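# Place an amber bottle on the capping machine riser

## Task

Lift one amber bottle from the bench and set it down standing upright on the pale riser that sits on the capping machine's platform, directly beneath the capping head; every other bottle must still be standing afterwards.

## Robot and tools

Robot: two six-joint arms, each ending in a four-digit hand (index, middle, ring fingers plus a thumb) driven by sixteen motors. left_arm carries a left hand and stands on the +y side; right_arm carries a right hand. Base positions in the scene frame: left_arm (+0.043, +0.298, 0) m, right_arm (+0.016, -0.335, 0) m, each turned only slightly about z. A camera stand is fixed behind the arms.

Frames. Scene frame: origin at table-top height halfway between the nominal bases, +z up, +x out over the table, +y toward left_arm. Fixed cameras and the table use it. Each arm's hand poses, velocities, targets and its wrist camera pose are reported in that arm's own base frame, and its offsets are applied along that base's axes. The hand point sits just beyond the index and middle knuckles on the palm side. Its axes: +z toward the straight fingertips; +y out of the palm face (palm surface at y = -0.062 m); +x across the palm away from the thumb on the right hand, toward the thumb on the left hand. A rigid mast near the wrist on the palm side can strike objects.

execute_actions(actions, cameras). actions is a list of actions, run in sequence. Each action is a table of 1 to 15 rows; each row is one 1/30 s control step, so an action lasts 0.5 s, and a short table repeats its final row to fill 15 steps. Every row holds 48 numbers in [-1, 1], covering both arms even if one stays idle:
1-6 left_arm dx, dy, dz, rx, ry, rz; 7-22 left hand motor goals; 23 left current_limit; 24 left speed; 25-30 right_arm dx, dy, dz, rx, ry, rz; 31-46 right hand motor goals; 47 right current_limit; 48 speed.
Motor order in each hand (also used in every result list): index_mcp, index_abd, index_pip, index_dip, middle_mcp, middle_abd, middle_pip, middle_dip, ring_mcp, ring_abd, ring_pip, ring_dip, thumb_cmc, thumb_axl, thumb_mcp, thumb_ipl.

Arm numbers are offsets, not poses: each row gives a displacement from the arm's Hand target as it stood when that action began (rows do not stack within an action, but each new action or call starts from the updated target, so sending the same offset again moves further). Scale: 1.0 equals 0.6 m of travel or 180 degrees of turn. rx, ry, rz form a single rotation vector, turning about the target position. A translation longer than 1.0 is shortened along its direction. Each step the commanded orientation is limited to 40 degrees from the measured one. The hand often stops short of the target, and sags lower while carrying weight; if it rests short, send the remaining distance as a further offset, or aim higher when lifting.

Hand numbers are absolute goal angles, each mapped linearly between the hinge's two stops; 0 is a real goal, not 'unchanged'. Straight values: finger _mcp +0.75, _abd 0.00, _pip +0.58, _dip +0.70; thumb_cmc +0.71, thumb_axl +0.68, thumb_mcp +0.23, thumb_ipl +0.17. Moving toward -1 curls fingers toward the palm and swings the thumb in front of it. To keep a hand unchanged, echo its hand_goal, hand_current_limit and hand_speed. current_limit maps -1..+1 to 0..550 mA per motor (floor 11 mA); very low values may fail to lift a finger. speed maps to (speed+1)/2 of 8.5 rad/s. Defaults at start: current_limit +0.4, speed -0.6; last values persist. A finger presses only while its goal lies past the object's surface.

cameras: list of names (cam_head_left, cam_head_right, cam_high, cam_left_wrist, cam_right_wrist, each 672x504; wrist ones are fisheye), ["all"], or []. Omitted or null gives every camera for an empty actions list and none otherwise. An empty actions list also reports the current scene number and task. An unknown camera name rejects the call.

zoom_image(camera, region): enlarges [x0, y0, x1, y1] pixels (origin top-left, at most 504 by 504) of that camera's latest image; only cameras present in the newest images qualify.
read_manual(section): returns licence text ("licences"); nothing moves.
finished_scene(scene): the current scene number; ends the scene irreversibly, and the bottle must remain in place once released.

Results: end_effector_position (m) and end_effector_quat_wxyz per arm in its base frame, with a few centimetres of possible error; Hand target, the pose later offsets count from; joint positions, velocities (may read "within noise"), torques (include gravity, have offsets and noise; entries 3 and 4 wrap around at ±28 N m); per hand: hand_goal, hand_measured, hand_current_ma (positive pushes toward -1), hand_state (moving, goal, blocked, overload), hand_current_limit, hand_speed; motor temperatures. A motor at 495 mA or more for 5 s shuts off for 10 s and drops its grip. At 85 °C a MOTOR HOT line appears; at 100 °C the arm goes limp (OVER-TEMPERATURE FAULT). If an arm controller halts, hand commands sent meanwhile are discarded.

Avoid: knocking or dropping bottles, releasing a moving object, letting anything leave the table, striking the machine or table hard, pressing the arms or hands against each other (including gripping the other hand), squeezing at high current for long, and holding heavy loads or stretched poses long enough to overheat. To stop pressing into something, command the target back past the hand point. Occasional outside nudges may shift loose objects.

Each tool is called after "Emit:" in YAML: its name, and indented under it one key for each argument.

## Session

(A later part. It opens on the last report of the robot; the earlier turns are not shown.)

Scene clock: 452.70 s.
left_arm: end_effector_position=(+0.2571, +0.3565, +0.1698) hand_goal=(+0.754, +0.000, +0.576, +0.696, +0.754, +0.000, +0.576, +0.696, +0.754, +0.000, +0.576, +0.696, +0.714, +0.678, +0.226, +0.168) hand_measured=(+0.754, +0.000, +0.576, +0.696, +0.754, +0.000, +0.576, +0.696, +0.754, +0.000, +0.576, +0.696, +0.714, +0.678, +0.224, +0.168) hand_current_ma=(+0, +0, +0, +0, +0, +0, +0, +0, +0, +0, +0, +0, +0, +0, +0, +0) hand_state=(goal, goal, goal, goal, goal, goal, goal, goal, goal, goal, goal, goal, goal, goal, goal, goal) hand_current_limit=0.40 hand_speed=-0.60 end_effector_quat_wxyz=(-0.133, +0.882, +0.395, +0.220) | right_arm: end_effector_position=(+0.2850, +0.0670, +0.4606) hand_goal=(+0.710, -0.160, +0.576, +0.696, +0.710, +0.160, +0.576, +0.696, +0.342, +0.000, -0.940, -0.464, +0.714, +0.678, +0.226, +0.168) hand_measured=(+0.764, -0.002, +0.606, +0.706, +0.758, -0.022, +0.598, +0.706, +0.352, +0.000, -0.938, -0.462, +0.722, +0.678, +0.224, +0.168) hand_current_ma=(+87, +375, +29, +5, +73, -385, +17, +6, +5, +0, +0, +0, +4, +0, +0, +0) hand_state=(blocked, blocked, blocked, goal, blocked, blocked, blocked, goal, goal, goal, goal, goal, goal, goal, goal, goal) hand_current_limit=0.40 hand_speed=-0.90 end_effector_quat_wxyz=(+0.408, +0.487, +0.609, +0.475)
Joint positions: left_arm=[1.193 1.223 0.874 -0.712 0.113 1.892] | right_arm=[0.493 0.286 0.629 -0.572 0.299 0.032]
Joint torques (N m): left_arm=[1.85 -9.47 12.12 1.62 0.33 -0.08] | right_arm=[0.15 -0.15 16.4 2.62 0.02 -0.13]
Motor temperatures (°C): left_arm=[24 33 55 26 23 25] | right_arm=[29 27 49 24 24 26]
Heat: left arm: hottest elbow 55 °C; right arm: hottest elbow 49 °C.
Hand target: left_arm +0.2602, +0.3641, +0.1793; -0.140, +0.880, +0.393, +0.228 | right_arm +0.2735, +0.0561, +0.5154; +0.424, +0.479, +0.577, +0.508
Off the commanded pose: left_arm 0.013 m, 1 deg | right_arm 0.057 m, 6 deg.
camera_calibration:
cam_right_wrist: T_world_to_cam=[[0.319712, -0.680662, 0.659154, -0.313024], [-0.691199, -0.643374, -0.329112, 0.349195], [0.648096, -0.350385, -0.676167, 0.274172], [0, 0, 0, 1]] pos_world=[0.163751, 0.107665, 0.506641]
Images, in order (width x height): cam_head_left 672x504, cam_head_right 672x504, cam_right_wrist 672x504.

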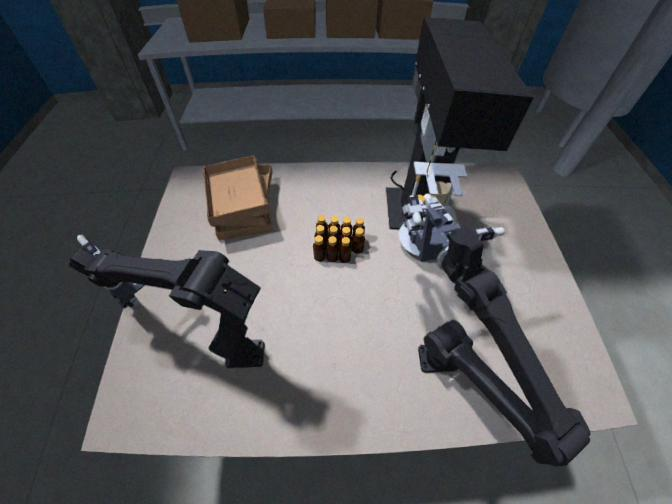

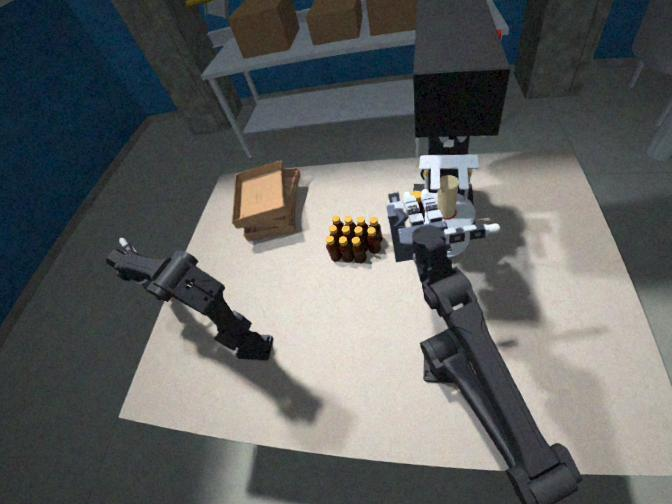

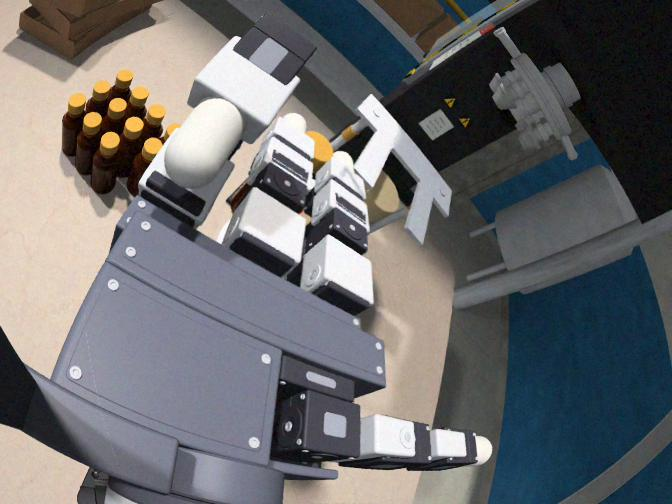

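Emit:
execute_actions:
  actions:
    - [[0,0,0,0,0,0,0.754,0,0.576,0.696,0.754,0,0.576,0.696,0.754,0,0.576,0.696,0.714,0.678,0.226,0.168,0.4,-0.6,-0.012,-0.055,0.05,0,0,-0.037,0.71,-0.16,0.576,0.696,0.71,0.16,0.576,0.696,0.342,0,-0.94,-0.464,0.714,0.678,0.226,0.168,0.4,-0.9]]
    - [[0,0,0,0,0,0,0.754,0,0.576,0.696,0.754,0,0.576,0.696,0.754,0,0.576,0.696,0.714,0.678,0.226,0.168,0.4,-0.6,-0.012,-0.055,0.04,0,-0.006,-0.037,0.71,-0.16,0.576,0.696,0.71,0.16,0.576,0.696,0.342,0,-0.94,-0.464,0.714,0.678,0.226,0.168,0.4,-0.9]]
  cameras: ["cam_head_left","cam_head_right","cam_right_wrist","cam_high"]

Emit:
zoom_image:
  camera: "cam_head_right"
  region: [400, 130, 500, 230]

Emit:
zoom_image:
  camera: "cam_head_left"
  region: [390, 150, 490, 250]

Scene clock: 466.60 s.
left_arm: end_effector_position=(+0.2571, +0.3565, +0.1698) hand_goal=(+0.754, +0.000, +0.576, +0.696, +0.754, +0.000, +0.576, +0.696, +0.754, +0.000, +0.576, +0.696, +0.714, +0.678, +0.226, +0.168) hand_measured=(+0.754, +0.000, +0.576, +0.696, +0.754, +0.000, +0.576, +0.696, +0.754, +0.000, +0.576, +0.696, +0.714, +0.678, +0.224, +0.168) hand_current_ma=(+0, +0, +0, +0, +0, +0, +0, +0, +0, +0, +0, +0, +0, +0, +0, +0) hand_state=(goal, goal, goal, goal, goal, goal, goal, goal, goal, goal, goal, goal, goal, goal, goal, goal) hand_current_limit=0.40 hand_speed=-0.60 end_effector_quat_wxyz=(-0.133, +0.882, +0.395, +0.220) | right_arm: end_effector_position=(+0.2727, -0.0018, +0.5203) hand_goal=(+0.710, -0.160, +0.576, +0.696, +0.710, +0.160, +0.576, +0.696, +0.342, +0.000, -0.940, -0.464, +0.714, +0.678, +0.226, +0.168) hand_measured=(+0.768, -0.002, +0.608, +0.706, +0.758, -0.022, +0.598, +0.706, +0.352, +0.000, -0.938, -0.462, +0.722, +0.678, +0.224, +0.168) hand_current_ma=(+97, +375, +34, +5, +74, -385, +18, +5, +5, +0, +0, +0, +4, +0, +0, +0) hand_state=(blocked, blocked, blocked, goal, blocked, blocked, blocked, goal, goal, goal, goal, goal, goal, goal, goal, goal) hand_current_limit=0.40 hand_speed=-0.90 end_effector_quat_wxyz=(+0.467, +0.549, +0.540, +0.434)
Joint positions: left_arm=[1.193 1.223 0.874 -0.712 0.113 1.892] | right_arm=[0.304 0.299 0.779 -0.68 0.344 0.04]
Joint torques (N m): left_arm=[1.79 -9.47 12.12 1.62 0.33 -0.07] | right_arm=[0.15 1.08 15.66 2.76 0.03 -0.23]
Motor temperatures (°C): left_arm=[24 33 55 26 23 25] | right_arm=[28 27 49 24 24 26]
Heat: left arm: hottest elbow 55 °C; right arm: hottest elbow 49 °C.
Hand target: left_arm +0.2602, +0.3641, +0.1793; -0.140, +0.880, +0.393, +0.228 | right_arm +0.2592, -0.0100, +0.5694; +0.485, +0.538, +0.513, +0.461
Off the commanded pose: left_arm 0.013 m, 1 deg | right_arm 0.052 m, 5 deg.
camera_calibration:
cam_right_wrist: T_world_to_cam=[[0.133378, -0.740322, 0.658889, -0.344472], [-0.811277, -0.463421, -0.35647, 0.363392], [0.569245, -0.486996, -0.662416, 0.3124], [0, 0, 0, 1]] pos_world=[0.162924, 0.0655206, 0.563446]
Images, in order (width x height): cam_head_left 672x504, cam_head_right 672x504, cam_high 672x504, cam_right_wrist 672x504.

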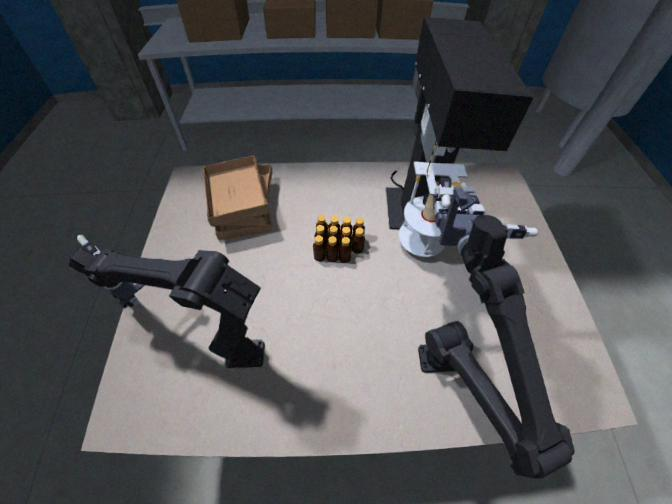

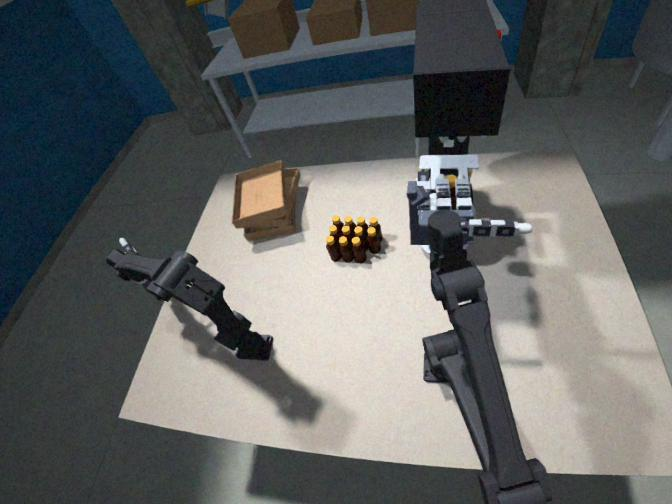

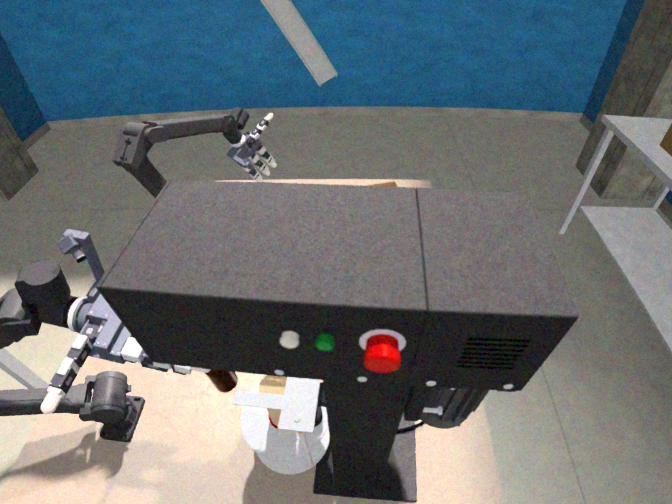

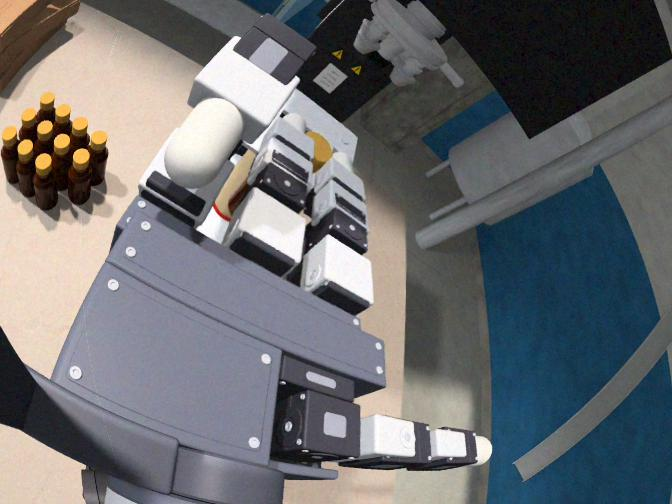

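Scaled by 5.040 from the camera's 672x504 image, which has a finer 960x720 frame.

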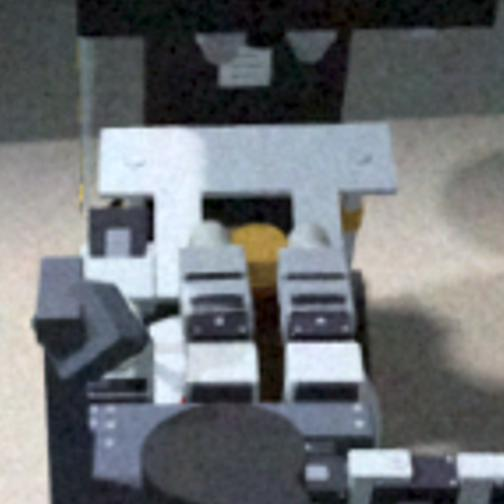

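Scaled by 5.040 from the camera's 672x504 image, which has a finer 960x720 frame.

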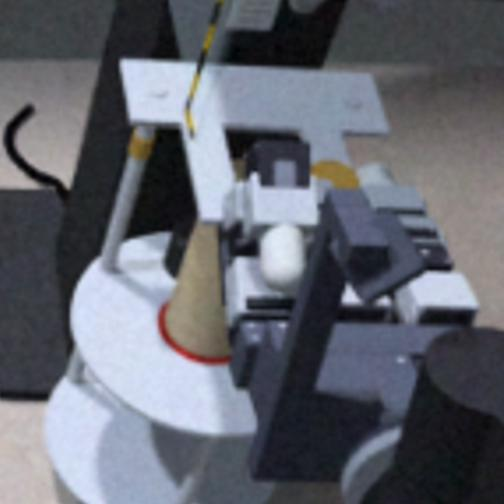

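Emit:
execute_actions:
  actions:
    - [[0,0,0,0,0,0,0.754,0,0.576,0.696,0.754,0,0.576,0.696,0.754,0,0.576,0.696,0.714,0.678,0.226,0.168,0.4,-0.6,0,0,0.045,0,-0.003,0,0.71,-0.16,0.576,0.696,0.71,0.16,0.576,0.696,0.342,0,-0.94,-0.464,0.714,0.678,0.226,0.168,0.4,-0.9]]
  cameras: ["cam_high","cam_head_right","cam_head_left"]

Emit:
zoom_image:
  camera: "cam_high"
  region: [170, 340, 330, 440]

Emit:
zoom_image:
  camera: "cam_head_right"
  region: [410, 140, 480, 200]

Emit:
zoom_image:
  camera: "cam_head_left"
  region: [410, 140, 480, 200]

Scene clock: 494.80 s.
left_arm: end_effector_position=(+0.2571, +0.3565, +0.1698) hand_goal=(+0.754, +0.000, +0.576, +0.696, +0.754, +0.000, +0.576, +0.696, +0.754, +0.000, +0.576, +0.696, +0.714, +0.678, +0.226, +0.168) hand_measured=(+0.754, +0.000, +0.576, +0.696, +0.754, +0.000, +0.576, +0.696, +0.754, +0.000, +0.576, +0.696, +0.714, +0.678, +0.224, +0.168) hand_current_ma=(+0, +0, +0, +0, +0, +0, +0, +0, +0, +0, +0, +0, +0, +0, +0, +0) hand_state=(goal, goal, goal, goal, goal, goal, goal, goal, goal, goal, goal, goal, goal, goal, goal, goal) hand_current_limit=0.40 hand_speed=-0.60 end_effector_quat_wxyz=(-0.133, +0.882, +0.395, +0.220) | right_arm: end_effector_position=(+0.2742, -0.0022, +0.5484) hand_goal=(+0.710, -0.160, +0.576, +0.696, +0.710, +0.160, +0.576, +0.696, +0.342, +0.000, -0.940, -0.464, +0.714, +0.678, +0.226, +0.168) hand_measured=(+0.768, -0.002, +0.608, +0.706, +0.758, -0.022, +0.598, +0.706, +0.352, +0.000, -0.938, -0.462, +0.722, +0.678, +0.224, +0.168) hand_current_ma=(+97, +375, +34, +5, +74, -385, +18, +5, +5, +0, +0, +0, +4, +0, +0, +0) hand_state=(blocked, blocked, blocked, goal, blocked, blocked, blocked, goal, goal, goal, goal, goal, goal, goal, goal, goal) hand_current_limit=0.40 hand_speed=-0.90 end_effector_quat_wxyz=(+0.469, +0.548, +0.536, +0.439)
Joint positions: left_arm=[1.193 1.223 0.874 -0.712 0.113 1.892] | right_arm=[0.296 0.341 0.853 -0.699 0.335 0.04]
Joint torques (N m): left_arm=[1.85 -9.47 12.11 1.62 0.33 -0.08] | right_arm=[0.09 0.97 15.58 2.66 0.03 -0.26]
Motor temperatures (°C): left_arm=[24 33 55 26 23 25] | right_arm=[28 27 52 24 24 26]
Heat: left arm: hottest elbow 55 °C; right arm: hottest elbow 52 °C.
Hand target: left_arm +0.2602, +0.3641, +0.1793; -0.140, +0.880, +0.393, +0.228 | right_arm +0.2591, -0.0099, +0.5965; +0.487, +0.536, +0.511, +0.463
Off the commanded pose: left_arm 0.013 m, 1 deg | right_arm 0.051 m, 5 deg.
Images, in order (width x height): cam_head_left 672x504, cam_head_right 672x504, cam_high 672x504.

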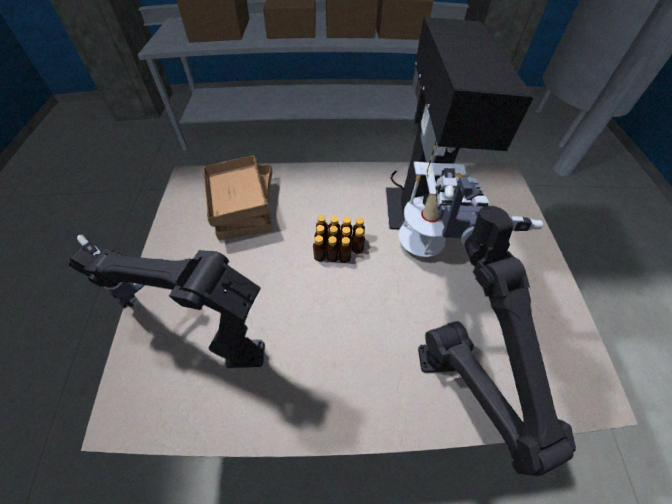

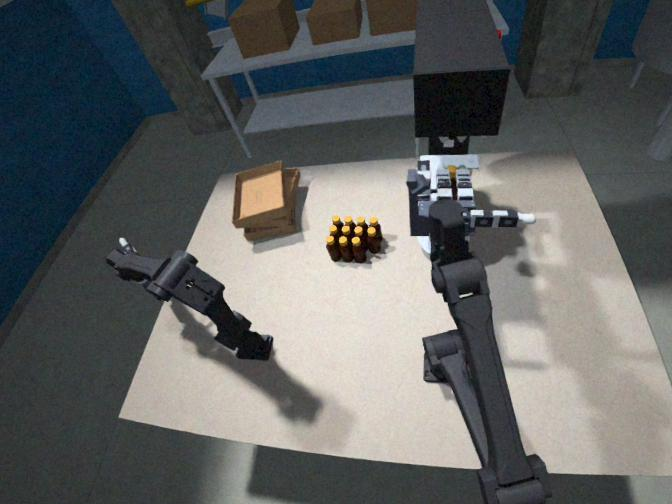

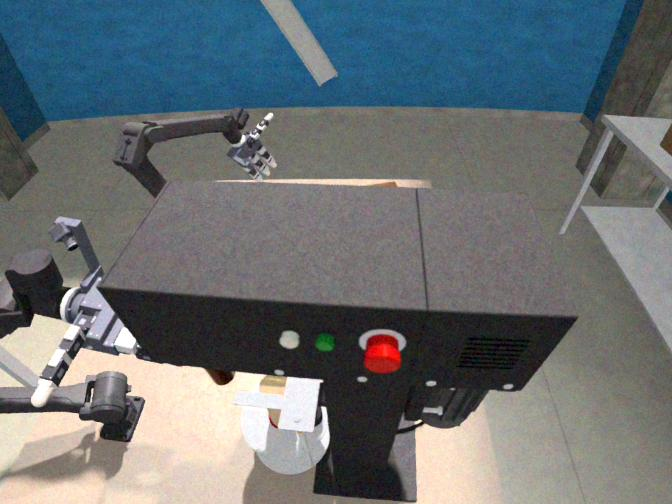

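Scaled by 3.150 from the camera's 672x504 image, which has a finer 960x720 frame.

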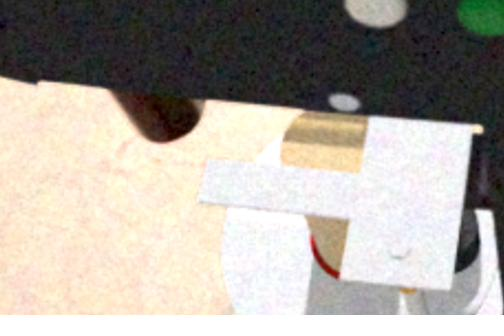

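Scaled by 7.200 from the camera's 672x504 image, which has a finer 960x720 frame.

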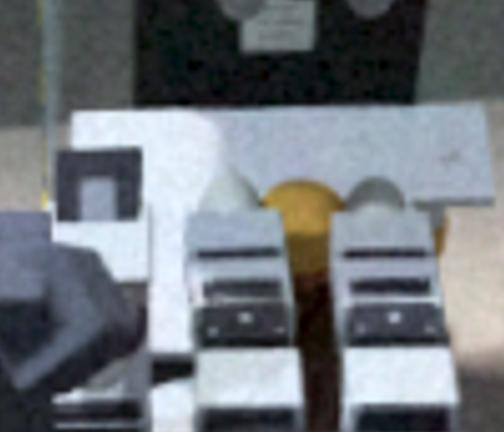

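Scaled by 7.200 from the camera's 672x504 image, which has a finer 960x720 frame.

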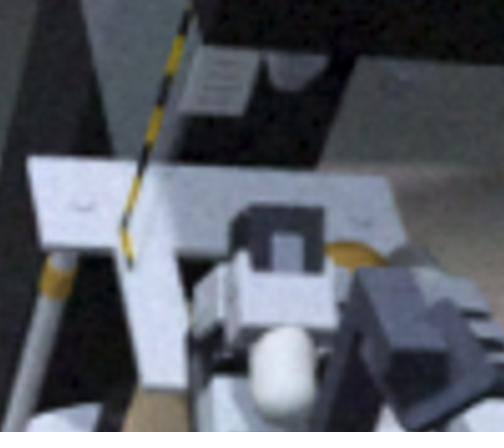

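Emit:
execute_actions:
  actions: []
  cameras: ["all"]

Emit:
zoom_image:
  camera: "cam_high"
  region: [170, 340, 330, 440]

Emit:
zoom_image:
  camera: "cam_head_right"
  region: [410, 120, 490, 190]

Emit:
zoom_image:
  camera: "cam_head_left"
  region: [390, 150, 490, 250]

Scene clock: 526.73 s.
left_arm: end_effector_position=(+0.2571, +0.3565, +0.1698) hand_goal=(+0.754, +0.000, +0.576, +0.696, +0.754, +0.000, +0.576, +0.696, +0.754, +0.000, +0.576, +0.696, +0.714, +0.678, +0.226, +0.168) hand_measured=(+0.754, +0.000, +0.576, +0.696, +0.754, +0.000, +0.576, +0.696, +0.754, +0.000, +0.576, +0.696, +0.714, +0.678, +0.224, +0.168) hand_current_ma=(+0, +0, +0, +0, +0, +0, +0, +0, +0, +0, +0, +0, +0, +0, +0, +0) hand_state=(goal, goal, goal, goal, goal, goal, goal, goal, goal, goal, goal, goal, goal, goal, goal, goal) hand_current_limit=0.40 hand_speed=-0.60 end_effector_quat_wxyz=(-0.133, +0.882, +0.395, +0.220) | right_arm: end_effector_position=(+0.2742, -0.0022, +0.5484) hand_goal=(+0.710, -0.160, +0.576, +0.696, +0.710, +0.160, +0.576, +0.696, +0.342, +0.000, -0.940, -0.464, +0.714, +0.678, +0.226, +0.168) hand_measured=(+0.768, -0.002, +0.608, +0.706, +0.758, -0.022, +0.598, +0.706, +0.352, +0.000, -0.938, -0.462, +0.722, +0.678, +0.224, +0.168) hand_current_ma=(+97, +375, +34, +5, +74, -385, +18, +5, +5, +0, +0, +0, +4, +0, +0, +0) hand_state=(blocked, blocked, blocked, goal, blocked, blocked, blocked, goal, goal, goal, goal, goal, goal, goal, goal, goal) hand_current_limit=0.40 hand_speed=-0.90 end_effector_quat_wxyz=(+0.469, +0.548, +0.536, +0.439)
Joint positions: left_arm=[1.193 1.223 0.874 -0.712 0.113 1.892] | right_arm=[0.296 0.341 0.853 -0.699 0.335 0.04]
Joint velocities: within noise
Joint torques (N m): left_arm=[1.85 -9.47 12.11 1.62 0.33 -0.08] | right_arm=[0.03 0.73 15.64 2.65 0.02 -0.26]
Motor temperatures (°C): left_arm=[24 33 55 26 23 25] | right_arm=[28 27 50 24 24 26]
Heat: left arm: hottest elbow 55 °C; right arm: hottest elbow 50 °C.
Hand target: left_arm +0.2602, +0.3641, +0.1793; -0.140, +0.880, +0.393, +0.228 | right_arm +0.2591, -0.0099, +0.5965; +0.487, +0.536, +0.511, +0.463
Off the commanded pose: left_arm 0.013 m, 1 deg | right_arm 0.051 m, 5 deg.
camera_calibration:
cam_left_wrist: T_world_to_cam=[[-0.92583, -0.0861573, -0.36799, 0.300001], [-0.372841, 0.367617, 0.851966, -0.223197], [0.0618761, 0.925978, -0.372474, -0.153909], [0, 0, 0, 1]] pos_world=[0.204056, 0.250414, 0.243227]
cam_right_wrist: T_world_to_cam=[[0.12544, -0.743968, 0.656336, -0.35992], [-0.806712, -0.461568, -0.369014, 0.380012], [0.577478, -0.483185, -0.658066, 0.32533], [0, 0, 0, 1]] pos_world=[0.163838, 0.0648271, 0.590547]

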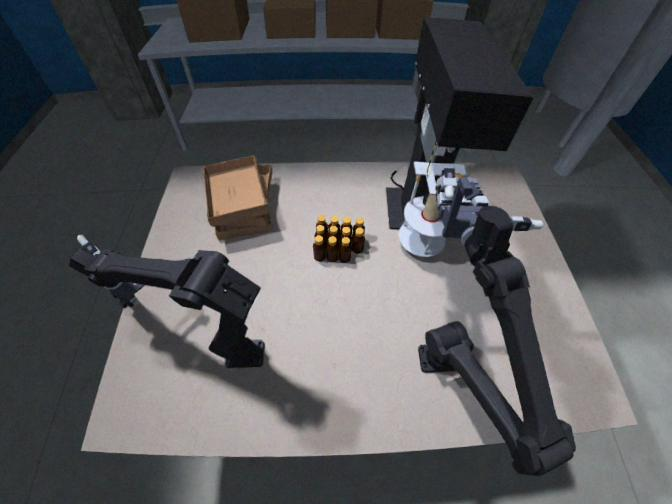

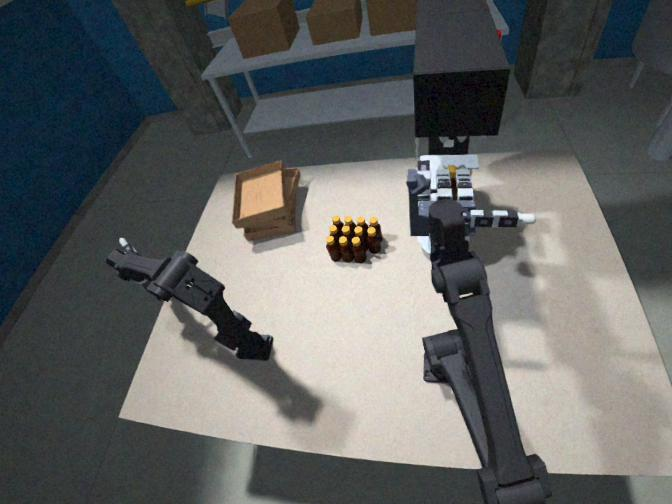

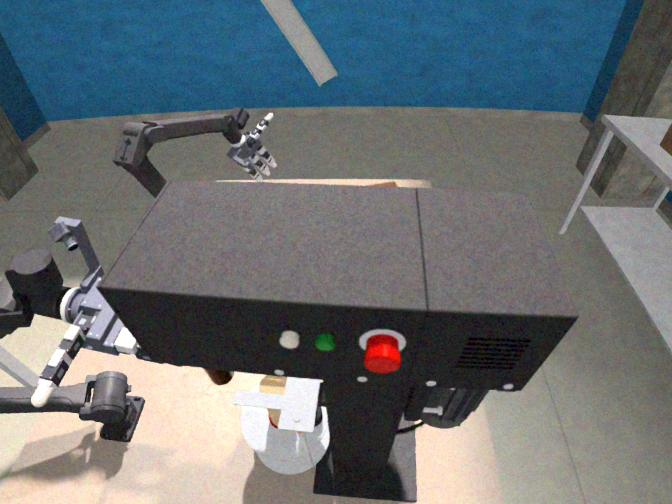

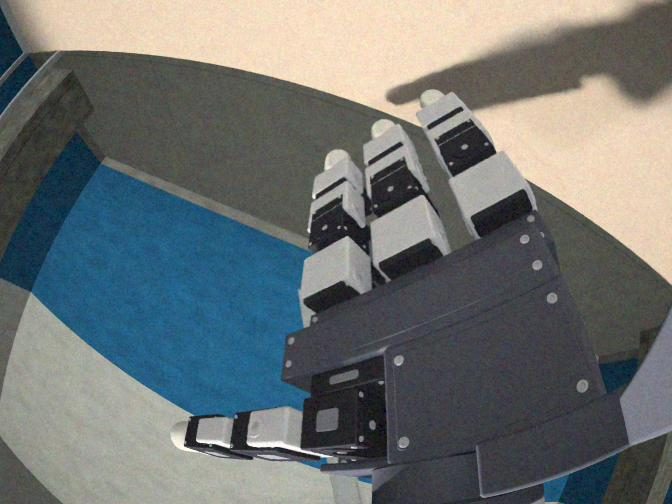

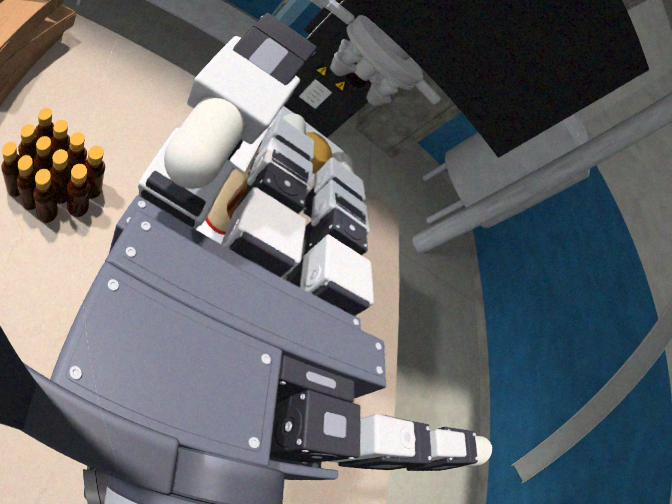

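Scaled by 3.150 from the camera's 672x504 image, which has a finer 960x720 frame.

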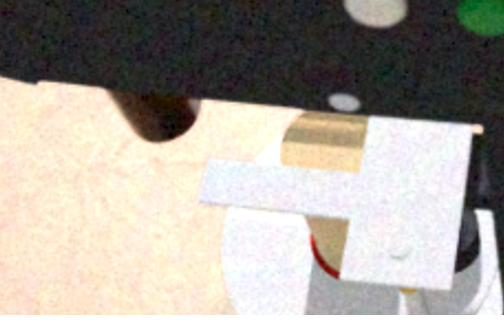

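Scaled by 6.300 from the camera's 672x504 image, which has a finer 960x720 frame.

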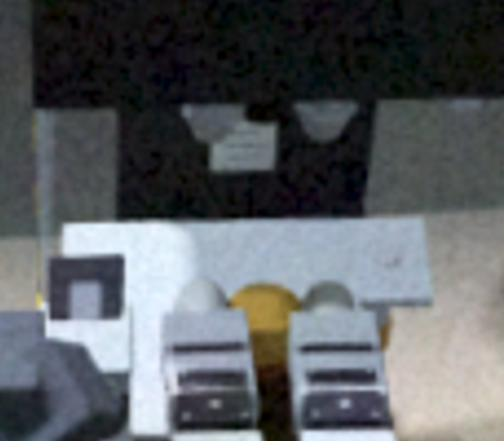

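Scaled by 5.040 from the camera's 672x504 image, which has a finer 960x720 frame.

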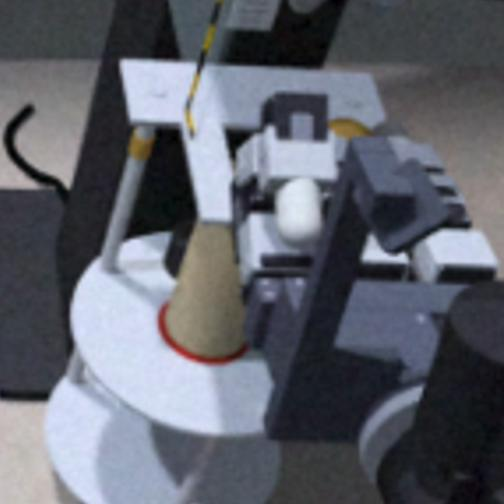

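Emit:
execute_actions:
  actions:
    - [[0,0,0,0,0,0, 0.754,0,0.576,0.696,0.754,0,0.576,0.696,0.754,0,0.576,0.696,0.714,0.678,0.226,0.168,0.4,-0.6, 0.035,-0.0017,0.004,0,0,0, 0.71,-0.16,0.576,0.696, 0.71,0.16,0.576,0.696, 0.342,0,-0.94,-0.464, 0.714,0.678,0.226,0.168, 0.4,-0.9]]
  cameras: ["all"]

Emit:
zoom_image:
  camera: "cam_high"
  region: [170, 340, 330, 440]

Emit:
zoom_image:
  camera: "cam_head_right"
  region: [410, 120, 490, 190]

Emit:
zoom_image:
  camera: "cam_head_left"
  region: [390, 150, 490, 250]

Scene clock: 560.10 s.
left_arm: end_effector_position=(+0.2571, +0.3565, +0.1698) hand_goal=(+0.754, +0.000, +0.576, +0.696, +0.754, +0.000, +0.576, +0.696, +0.754, +0.000, +0.576, +0.696, +0.714, +0.678, +0.226, +0.168) hand_measured=(+0.754, +0.000, +0.576, +0.696, +0.754, +0.000, +0.576, +0.696, +0.754, +0.000, +0.576, +0.696, +0.714, +0.678, +0.224, +0.168) hand_current_ma=(+0, +0, +0, +0, +0, +0, +0, +0, +0, +0, +0, +0, +0, +0, +0, +0) hand_state=(goal, goal, goal, goal, goal, goal, goal, goal, goal, goal, goal, goal, goal, goal, goal, goal) hand_current_limit=0.40 hand_speed=-0.60 end_effector_quat_wxyz=(-0.133, +0.882, +0.395, +0.220) | right_arm: end_effector_position=(+0.2961, -0.0045, +0.5384) hand_goal=(+0.710, -0.160, +0.576, +0.696, +0.710, +0.160, +0.576, +0.696, +0.342, +0.000, -0.940, -0.464, +0.714, +0.678, +0.226, +0.168) hand_measured=(+0.768, -0.002, +0.608, +0.706, +0.756, -0.022, +0.596, +0.706, +0.352, +0.000, -0.938, -0.462, +0.722, +0.678, +0.224, +0.168) hand_current_ma=(+97, +375, +34, +5, +66, -385, +16, +5, +5, +0, +0, +0, +4, +0, +0, +0) hand_state=(blocked, blocked, blocked, goal, blocked, blocked, blocked, goal, goal, goal, goal, goal, goal, goal, goal, goal) hand_current_limit=0.40 hand_speed=-0.90 end_effector_quat_wxyz=(+0.457, +0.558, +0.545, +0.426)
Joint positions: left_arm=[1.193 1.223 0.874 -0.712 0.113 1.892] | right_arm=[0.229 0.394 0.858 -0.692 0.269 0.038]
Joint torques (N m): left_arm=[1.85 -9.47 12.11 1.62 0.33 -0.08] | right_arm=[-0.03 -0.38 15.57 4.14 0.03 -0.32]
Motor temperatures (°C): left_arm=[24 33 55 26 23 25] | right_arm=[28 27 50 24 24 26]
Heat: left arm: hottest elbow 55 °C; right arm: hottest elbow 50 °C.
Hand target: left_arm +0.2602, +0.3641, +0.1793; -0.140, +0.880, +0.393, +0.228 | right_arm +0.2801, -0.0110, +0.5989; +0.487, +0.536, +0.510, +0.463
Off the commanded pose: left_arm 0.013 m, 1 deg | right_arm 0.063 m, 7 deg.
camera_calibration:
cam_left_wrist: T_world_to_cam=[[-0.92583, -0.0861573, -0.36799, 0.300001], [-0.372841, 0.367617, 0.851966, -0.223197], [0.0618761, 0.925978, -0.372474, -0.153909], [0, 0, 0, 1]] pos_world=[0.204056, 0.250414, 0.243227]
cam_right_wrist: T_world_to_cam=[[0.152569, -0.744706, 0.64972, -0.362248], [-0.823232, -0.459511, -0.333376, 0.378715], [0.54682, -0.484007, -0.683172, 0.327623], [0, 0, 0, 1]] pos_world=[0.187887, 0.0628274, 0.585437]

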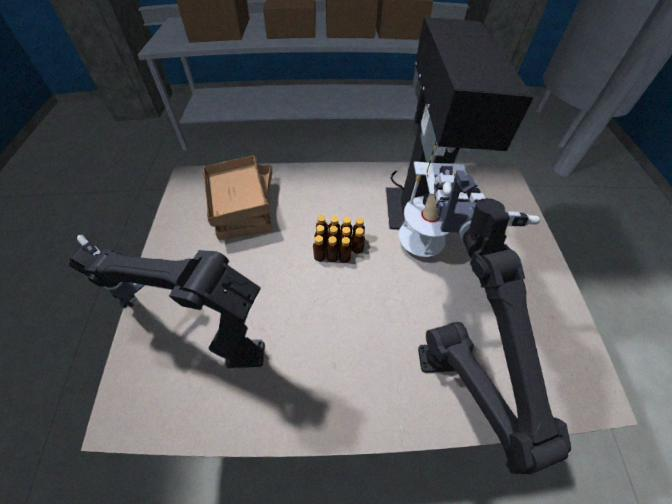

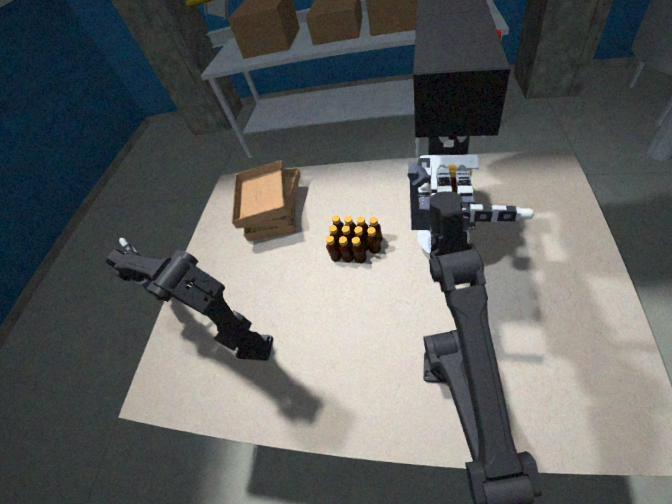

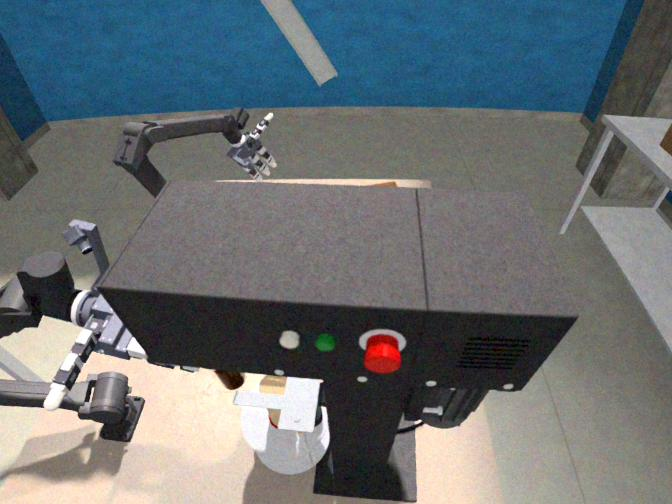

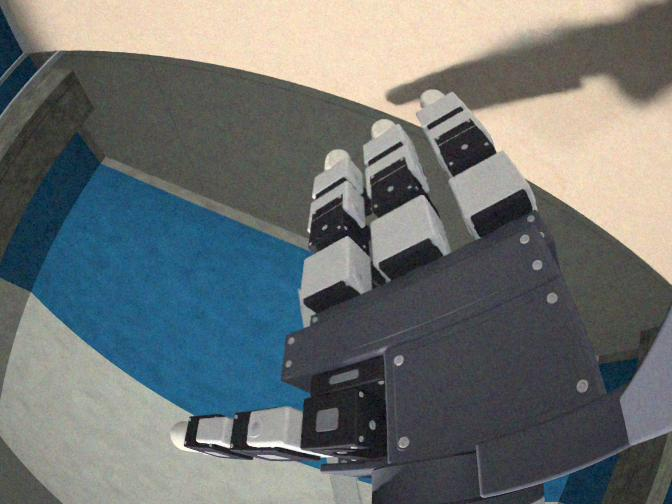

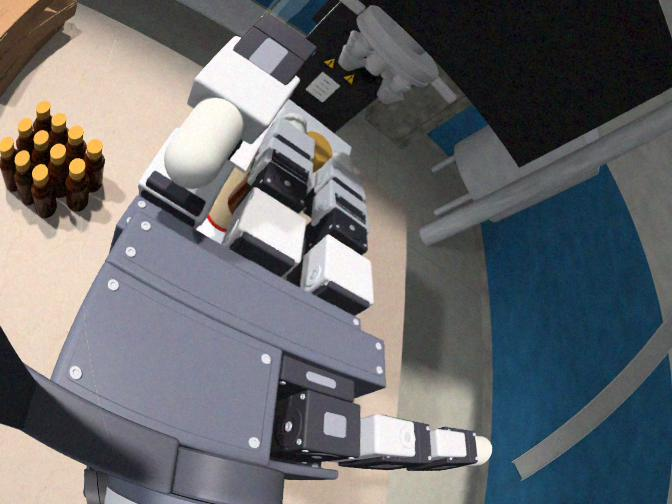

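Scaled by 3.150 from the camera's 672x504 image, which has a finer 960x720 frame.

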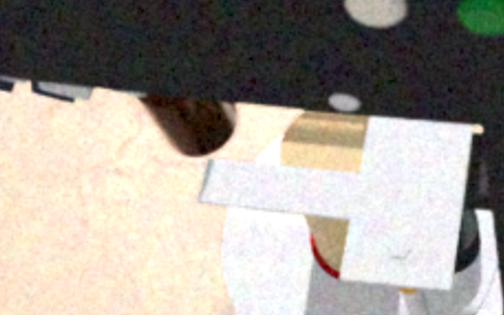

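Scaled by 6.300 from the camera's 672x504 image, which has a finer 960x720 frame.

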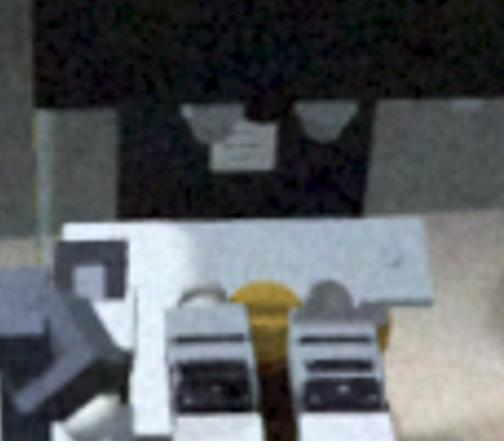

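Scaled by 5.040 from the camera's 672x504 image, which has a finer 960x720 frame.

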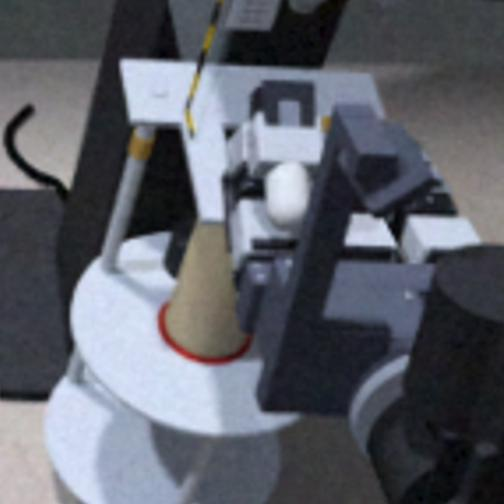

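Emit:
execute_actions:
  actions:
    - [[0,0,0,0,0,0, 0.754,0,0.576,0.696,0.754,0,0.576,0.696,0.754,0,0.576,0.696,0.714,0.678,0.226,0.168,0.4,-0.6, 0.0,-0.0,0.017,0,0,0, 0.71,-0.16,0.576,0.696, 0.71,0.16,0.576,0.696, 0.342,0,-0.94,-0.464, 0.714,0.678,0.226,0.168, 0.4,-0.9]]
  cameras: ["cam_high", "cam_head_right", "cam_head_left"]

Emit:
zoom_image:
  camera: "cam_high"
  region: [170, 340, 330, 440]

Emit:
zoom_image:
  camera: "cam_head_right"
  region: [410, 120, 490, 190]

Scene clock: 590.60 s.
left_arm: end_effector_position=(+0.2571, +0.3565, +0.1698) hand_goal=(+0.754, +0.000, +0.576, +0.696, +0.754, +0.000, +0.576, +0.696, +0.754, +0.000, +0.576, +0.696, +0.714, +0.678, +0.226, +0.168) hand_measured=(+0.754, +0.000, +0.576, +0.696, +0.754, +0.000, +0.576, +0.696, +0.754, +0.000, +0.576, +0.696, +0.714, +0.678, +0.224, +0.168) hand_current_ma=(+0, +0, +0, +0, +0, +0, +0, +0, +0, +0, +0, +0, +0, +0, +0, +0) hand_state=(goal, goal, goal, goal, goal, goal, goal, goal, goal, goal, goal, goal, goal, goal, goal, goal) hand_current_limit=0.40 hand_speed=-0.60 end_effector_quat_wxyz=(-0.133, +0.882, +0.395, +0.220) | right_arm: end_effector_position=(+0.2951, -0.0047, +0.5516) hand_goal=(+0.710, -0.160, +0.576, +0.696, +0.710, +0.160, +0.576, +0.696, +0.342, +0.000, -0.940, -0.464, +0.714, +0.678, +0.226, +0.168) hand_measured=(+0.768, -0.002, +0.608, +0.706, +0.756, -0.022, +0.596, +0.706, +0.352, +0.000, -0.938, -0.462, +0.722, +0.678, +0.224, +0.168) hand_current_ma=(+97, +375, +34, +5, +66, -385, +16, +5, +5, +0, +0, +0, +4, +0, +0, +0) hand_state=(blocked, blocked, blocked, goal, blocked, blocked, blocked, goal, goal, goal, goal, goal, goal, goal, goal, goal) hand_current_limit=0.40 hand_speed=-0.90 end_effector_quat_wxyz=(+0.460, +0.556, +0.541, +0.432)
Joint positions: left_arm=[1.193 1.223 0.874 -0.712 0.113 1.892] | right_arm=[0.229 0.405 0.886 -0.692 0.268 0.038]
Joint torques (N m): left_arm=[1.79 -9.47 12.11 1.62 0.33 -0.08] | right_arm=[-0.09 0.15 15.97 3.54 0.01 -0.32]
Motor temperatures (°C): left_arm=[24 33 56 26 23 25] | right_arm=[28 27 52 25 24 26]
Heat: left arm: hottest elbow 56 °C; right arm: hottest elbow 52 °C.
Hand target: left_arm +0.2602, +0.3641, +0.1793; -0.140, +0.880, +0.393, +0.228 | right_arm +0.2801, -0.0110, +0.6090; +0.487, +0.536, +0.510, +0.463
Off the commanded pose: left_arm 0.013 m, 1 deg | right_arm 0.060 m, 6 deg.
Images, in order (width x height): cam_head_left 672x504, cam_head_right 672x504, cam_high 672x504.

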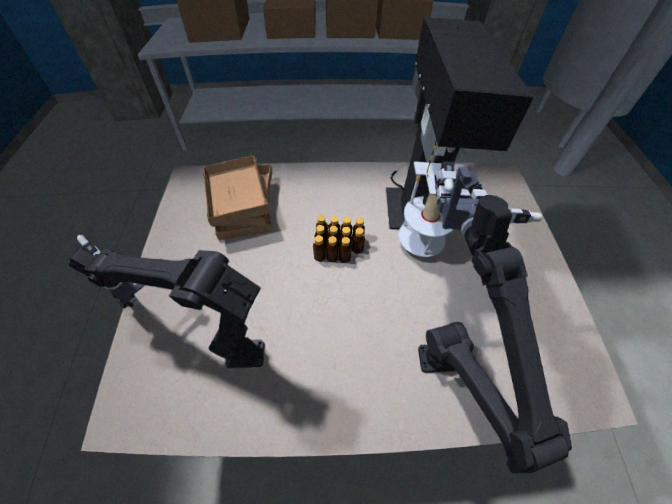

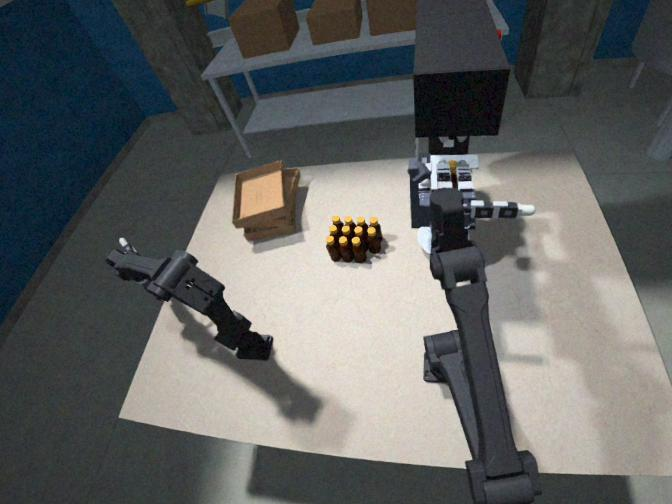

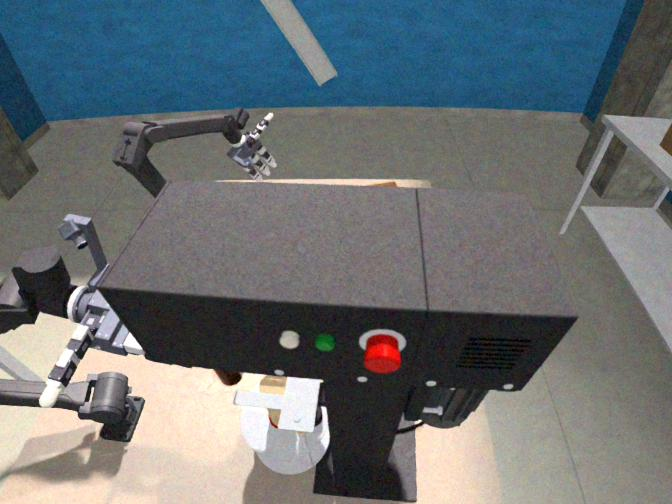

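Scaled by 3.150 from the camera's 672x504 image, which has a finer 960x720 frame.

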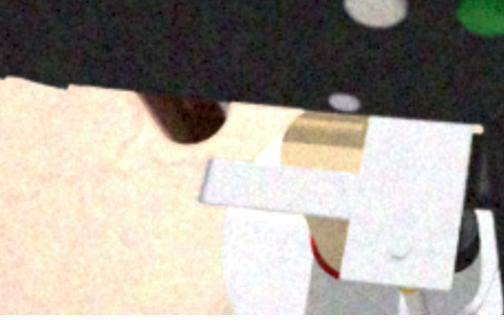

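Scaled by 6.300 from the camera's 672x504 image, which has a finer 960x720 frame.

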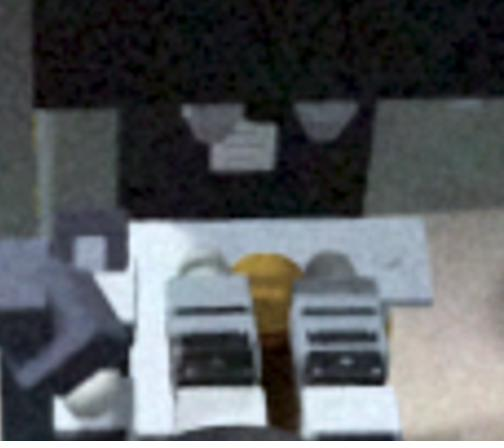

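Emit:
zoom_image:
  camera: "cam_head_left"
  region: [430, 150, 480, 200]

Emit:
zoom_image:
  camera: "cam_head_right"
  region: [430, 150, 480, 200]

Scaled by 10.080 from the camera's 672x504 image, which has a finer 960x720 frame.

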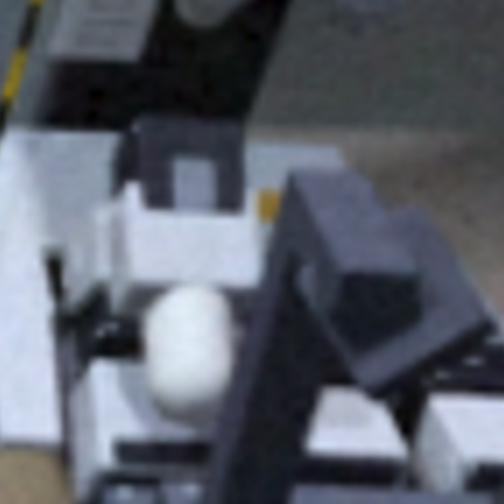

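Scaled by 10.080 from the camera's 672x504 image, which has a finer 960x720 frame.

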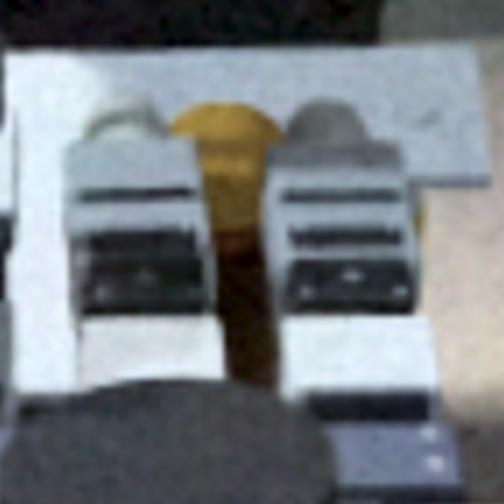

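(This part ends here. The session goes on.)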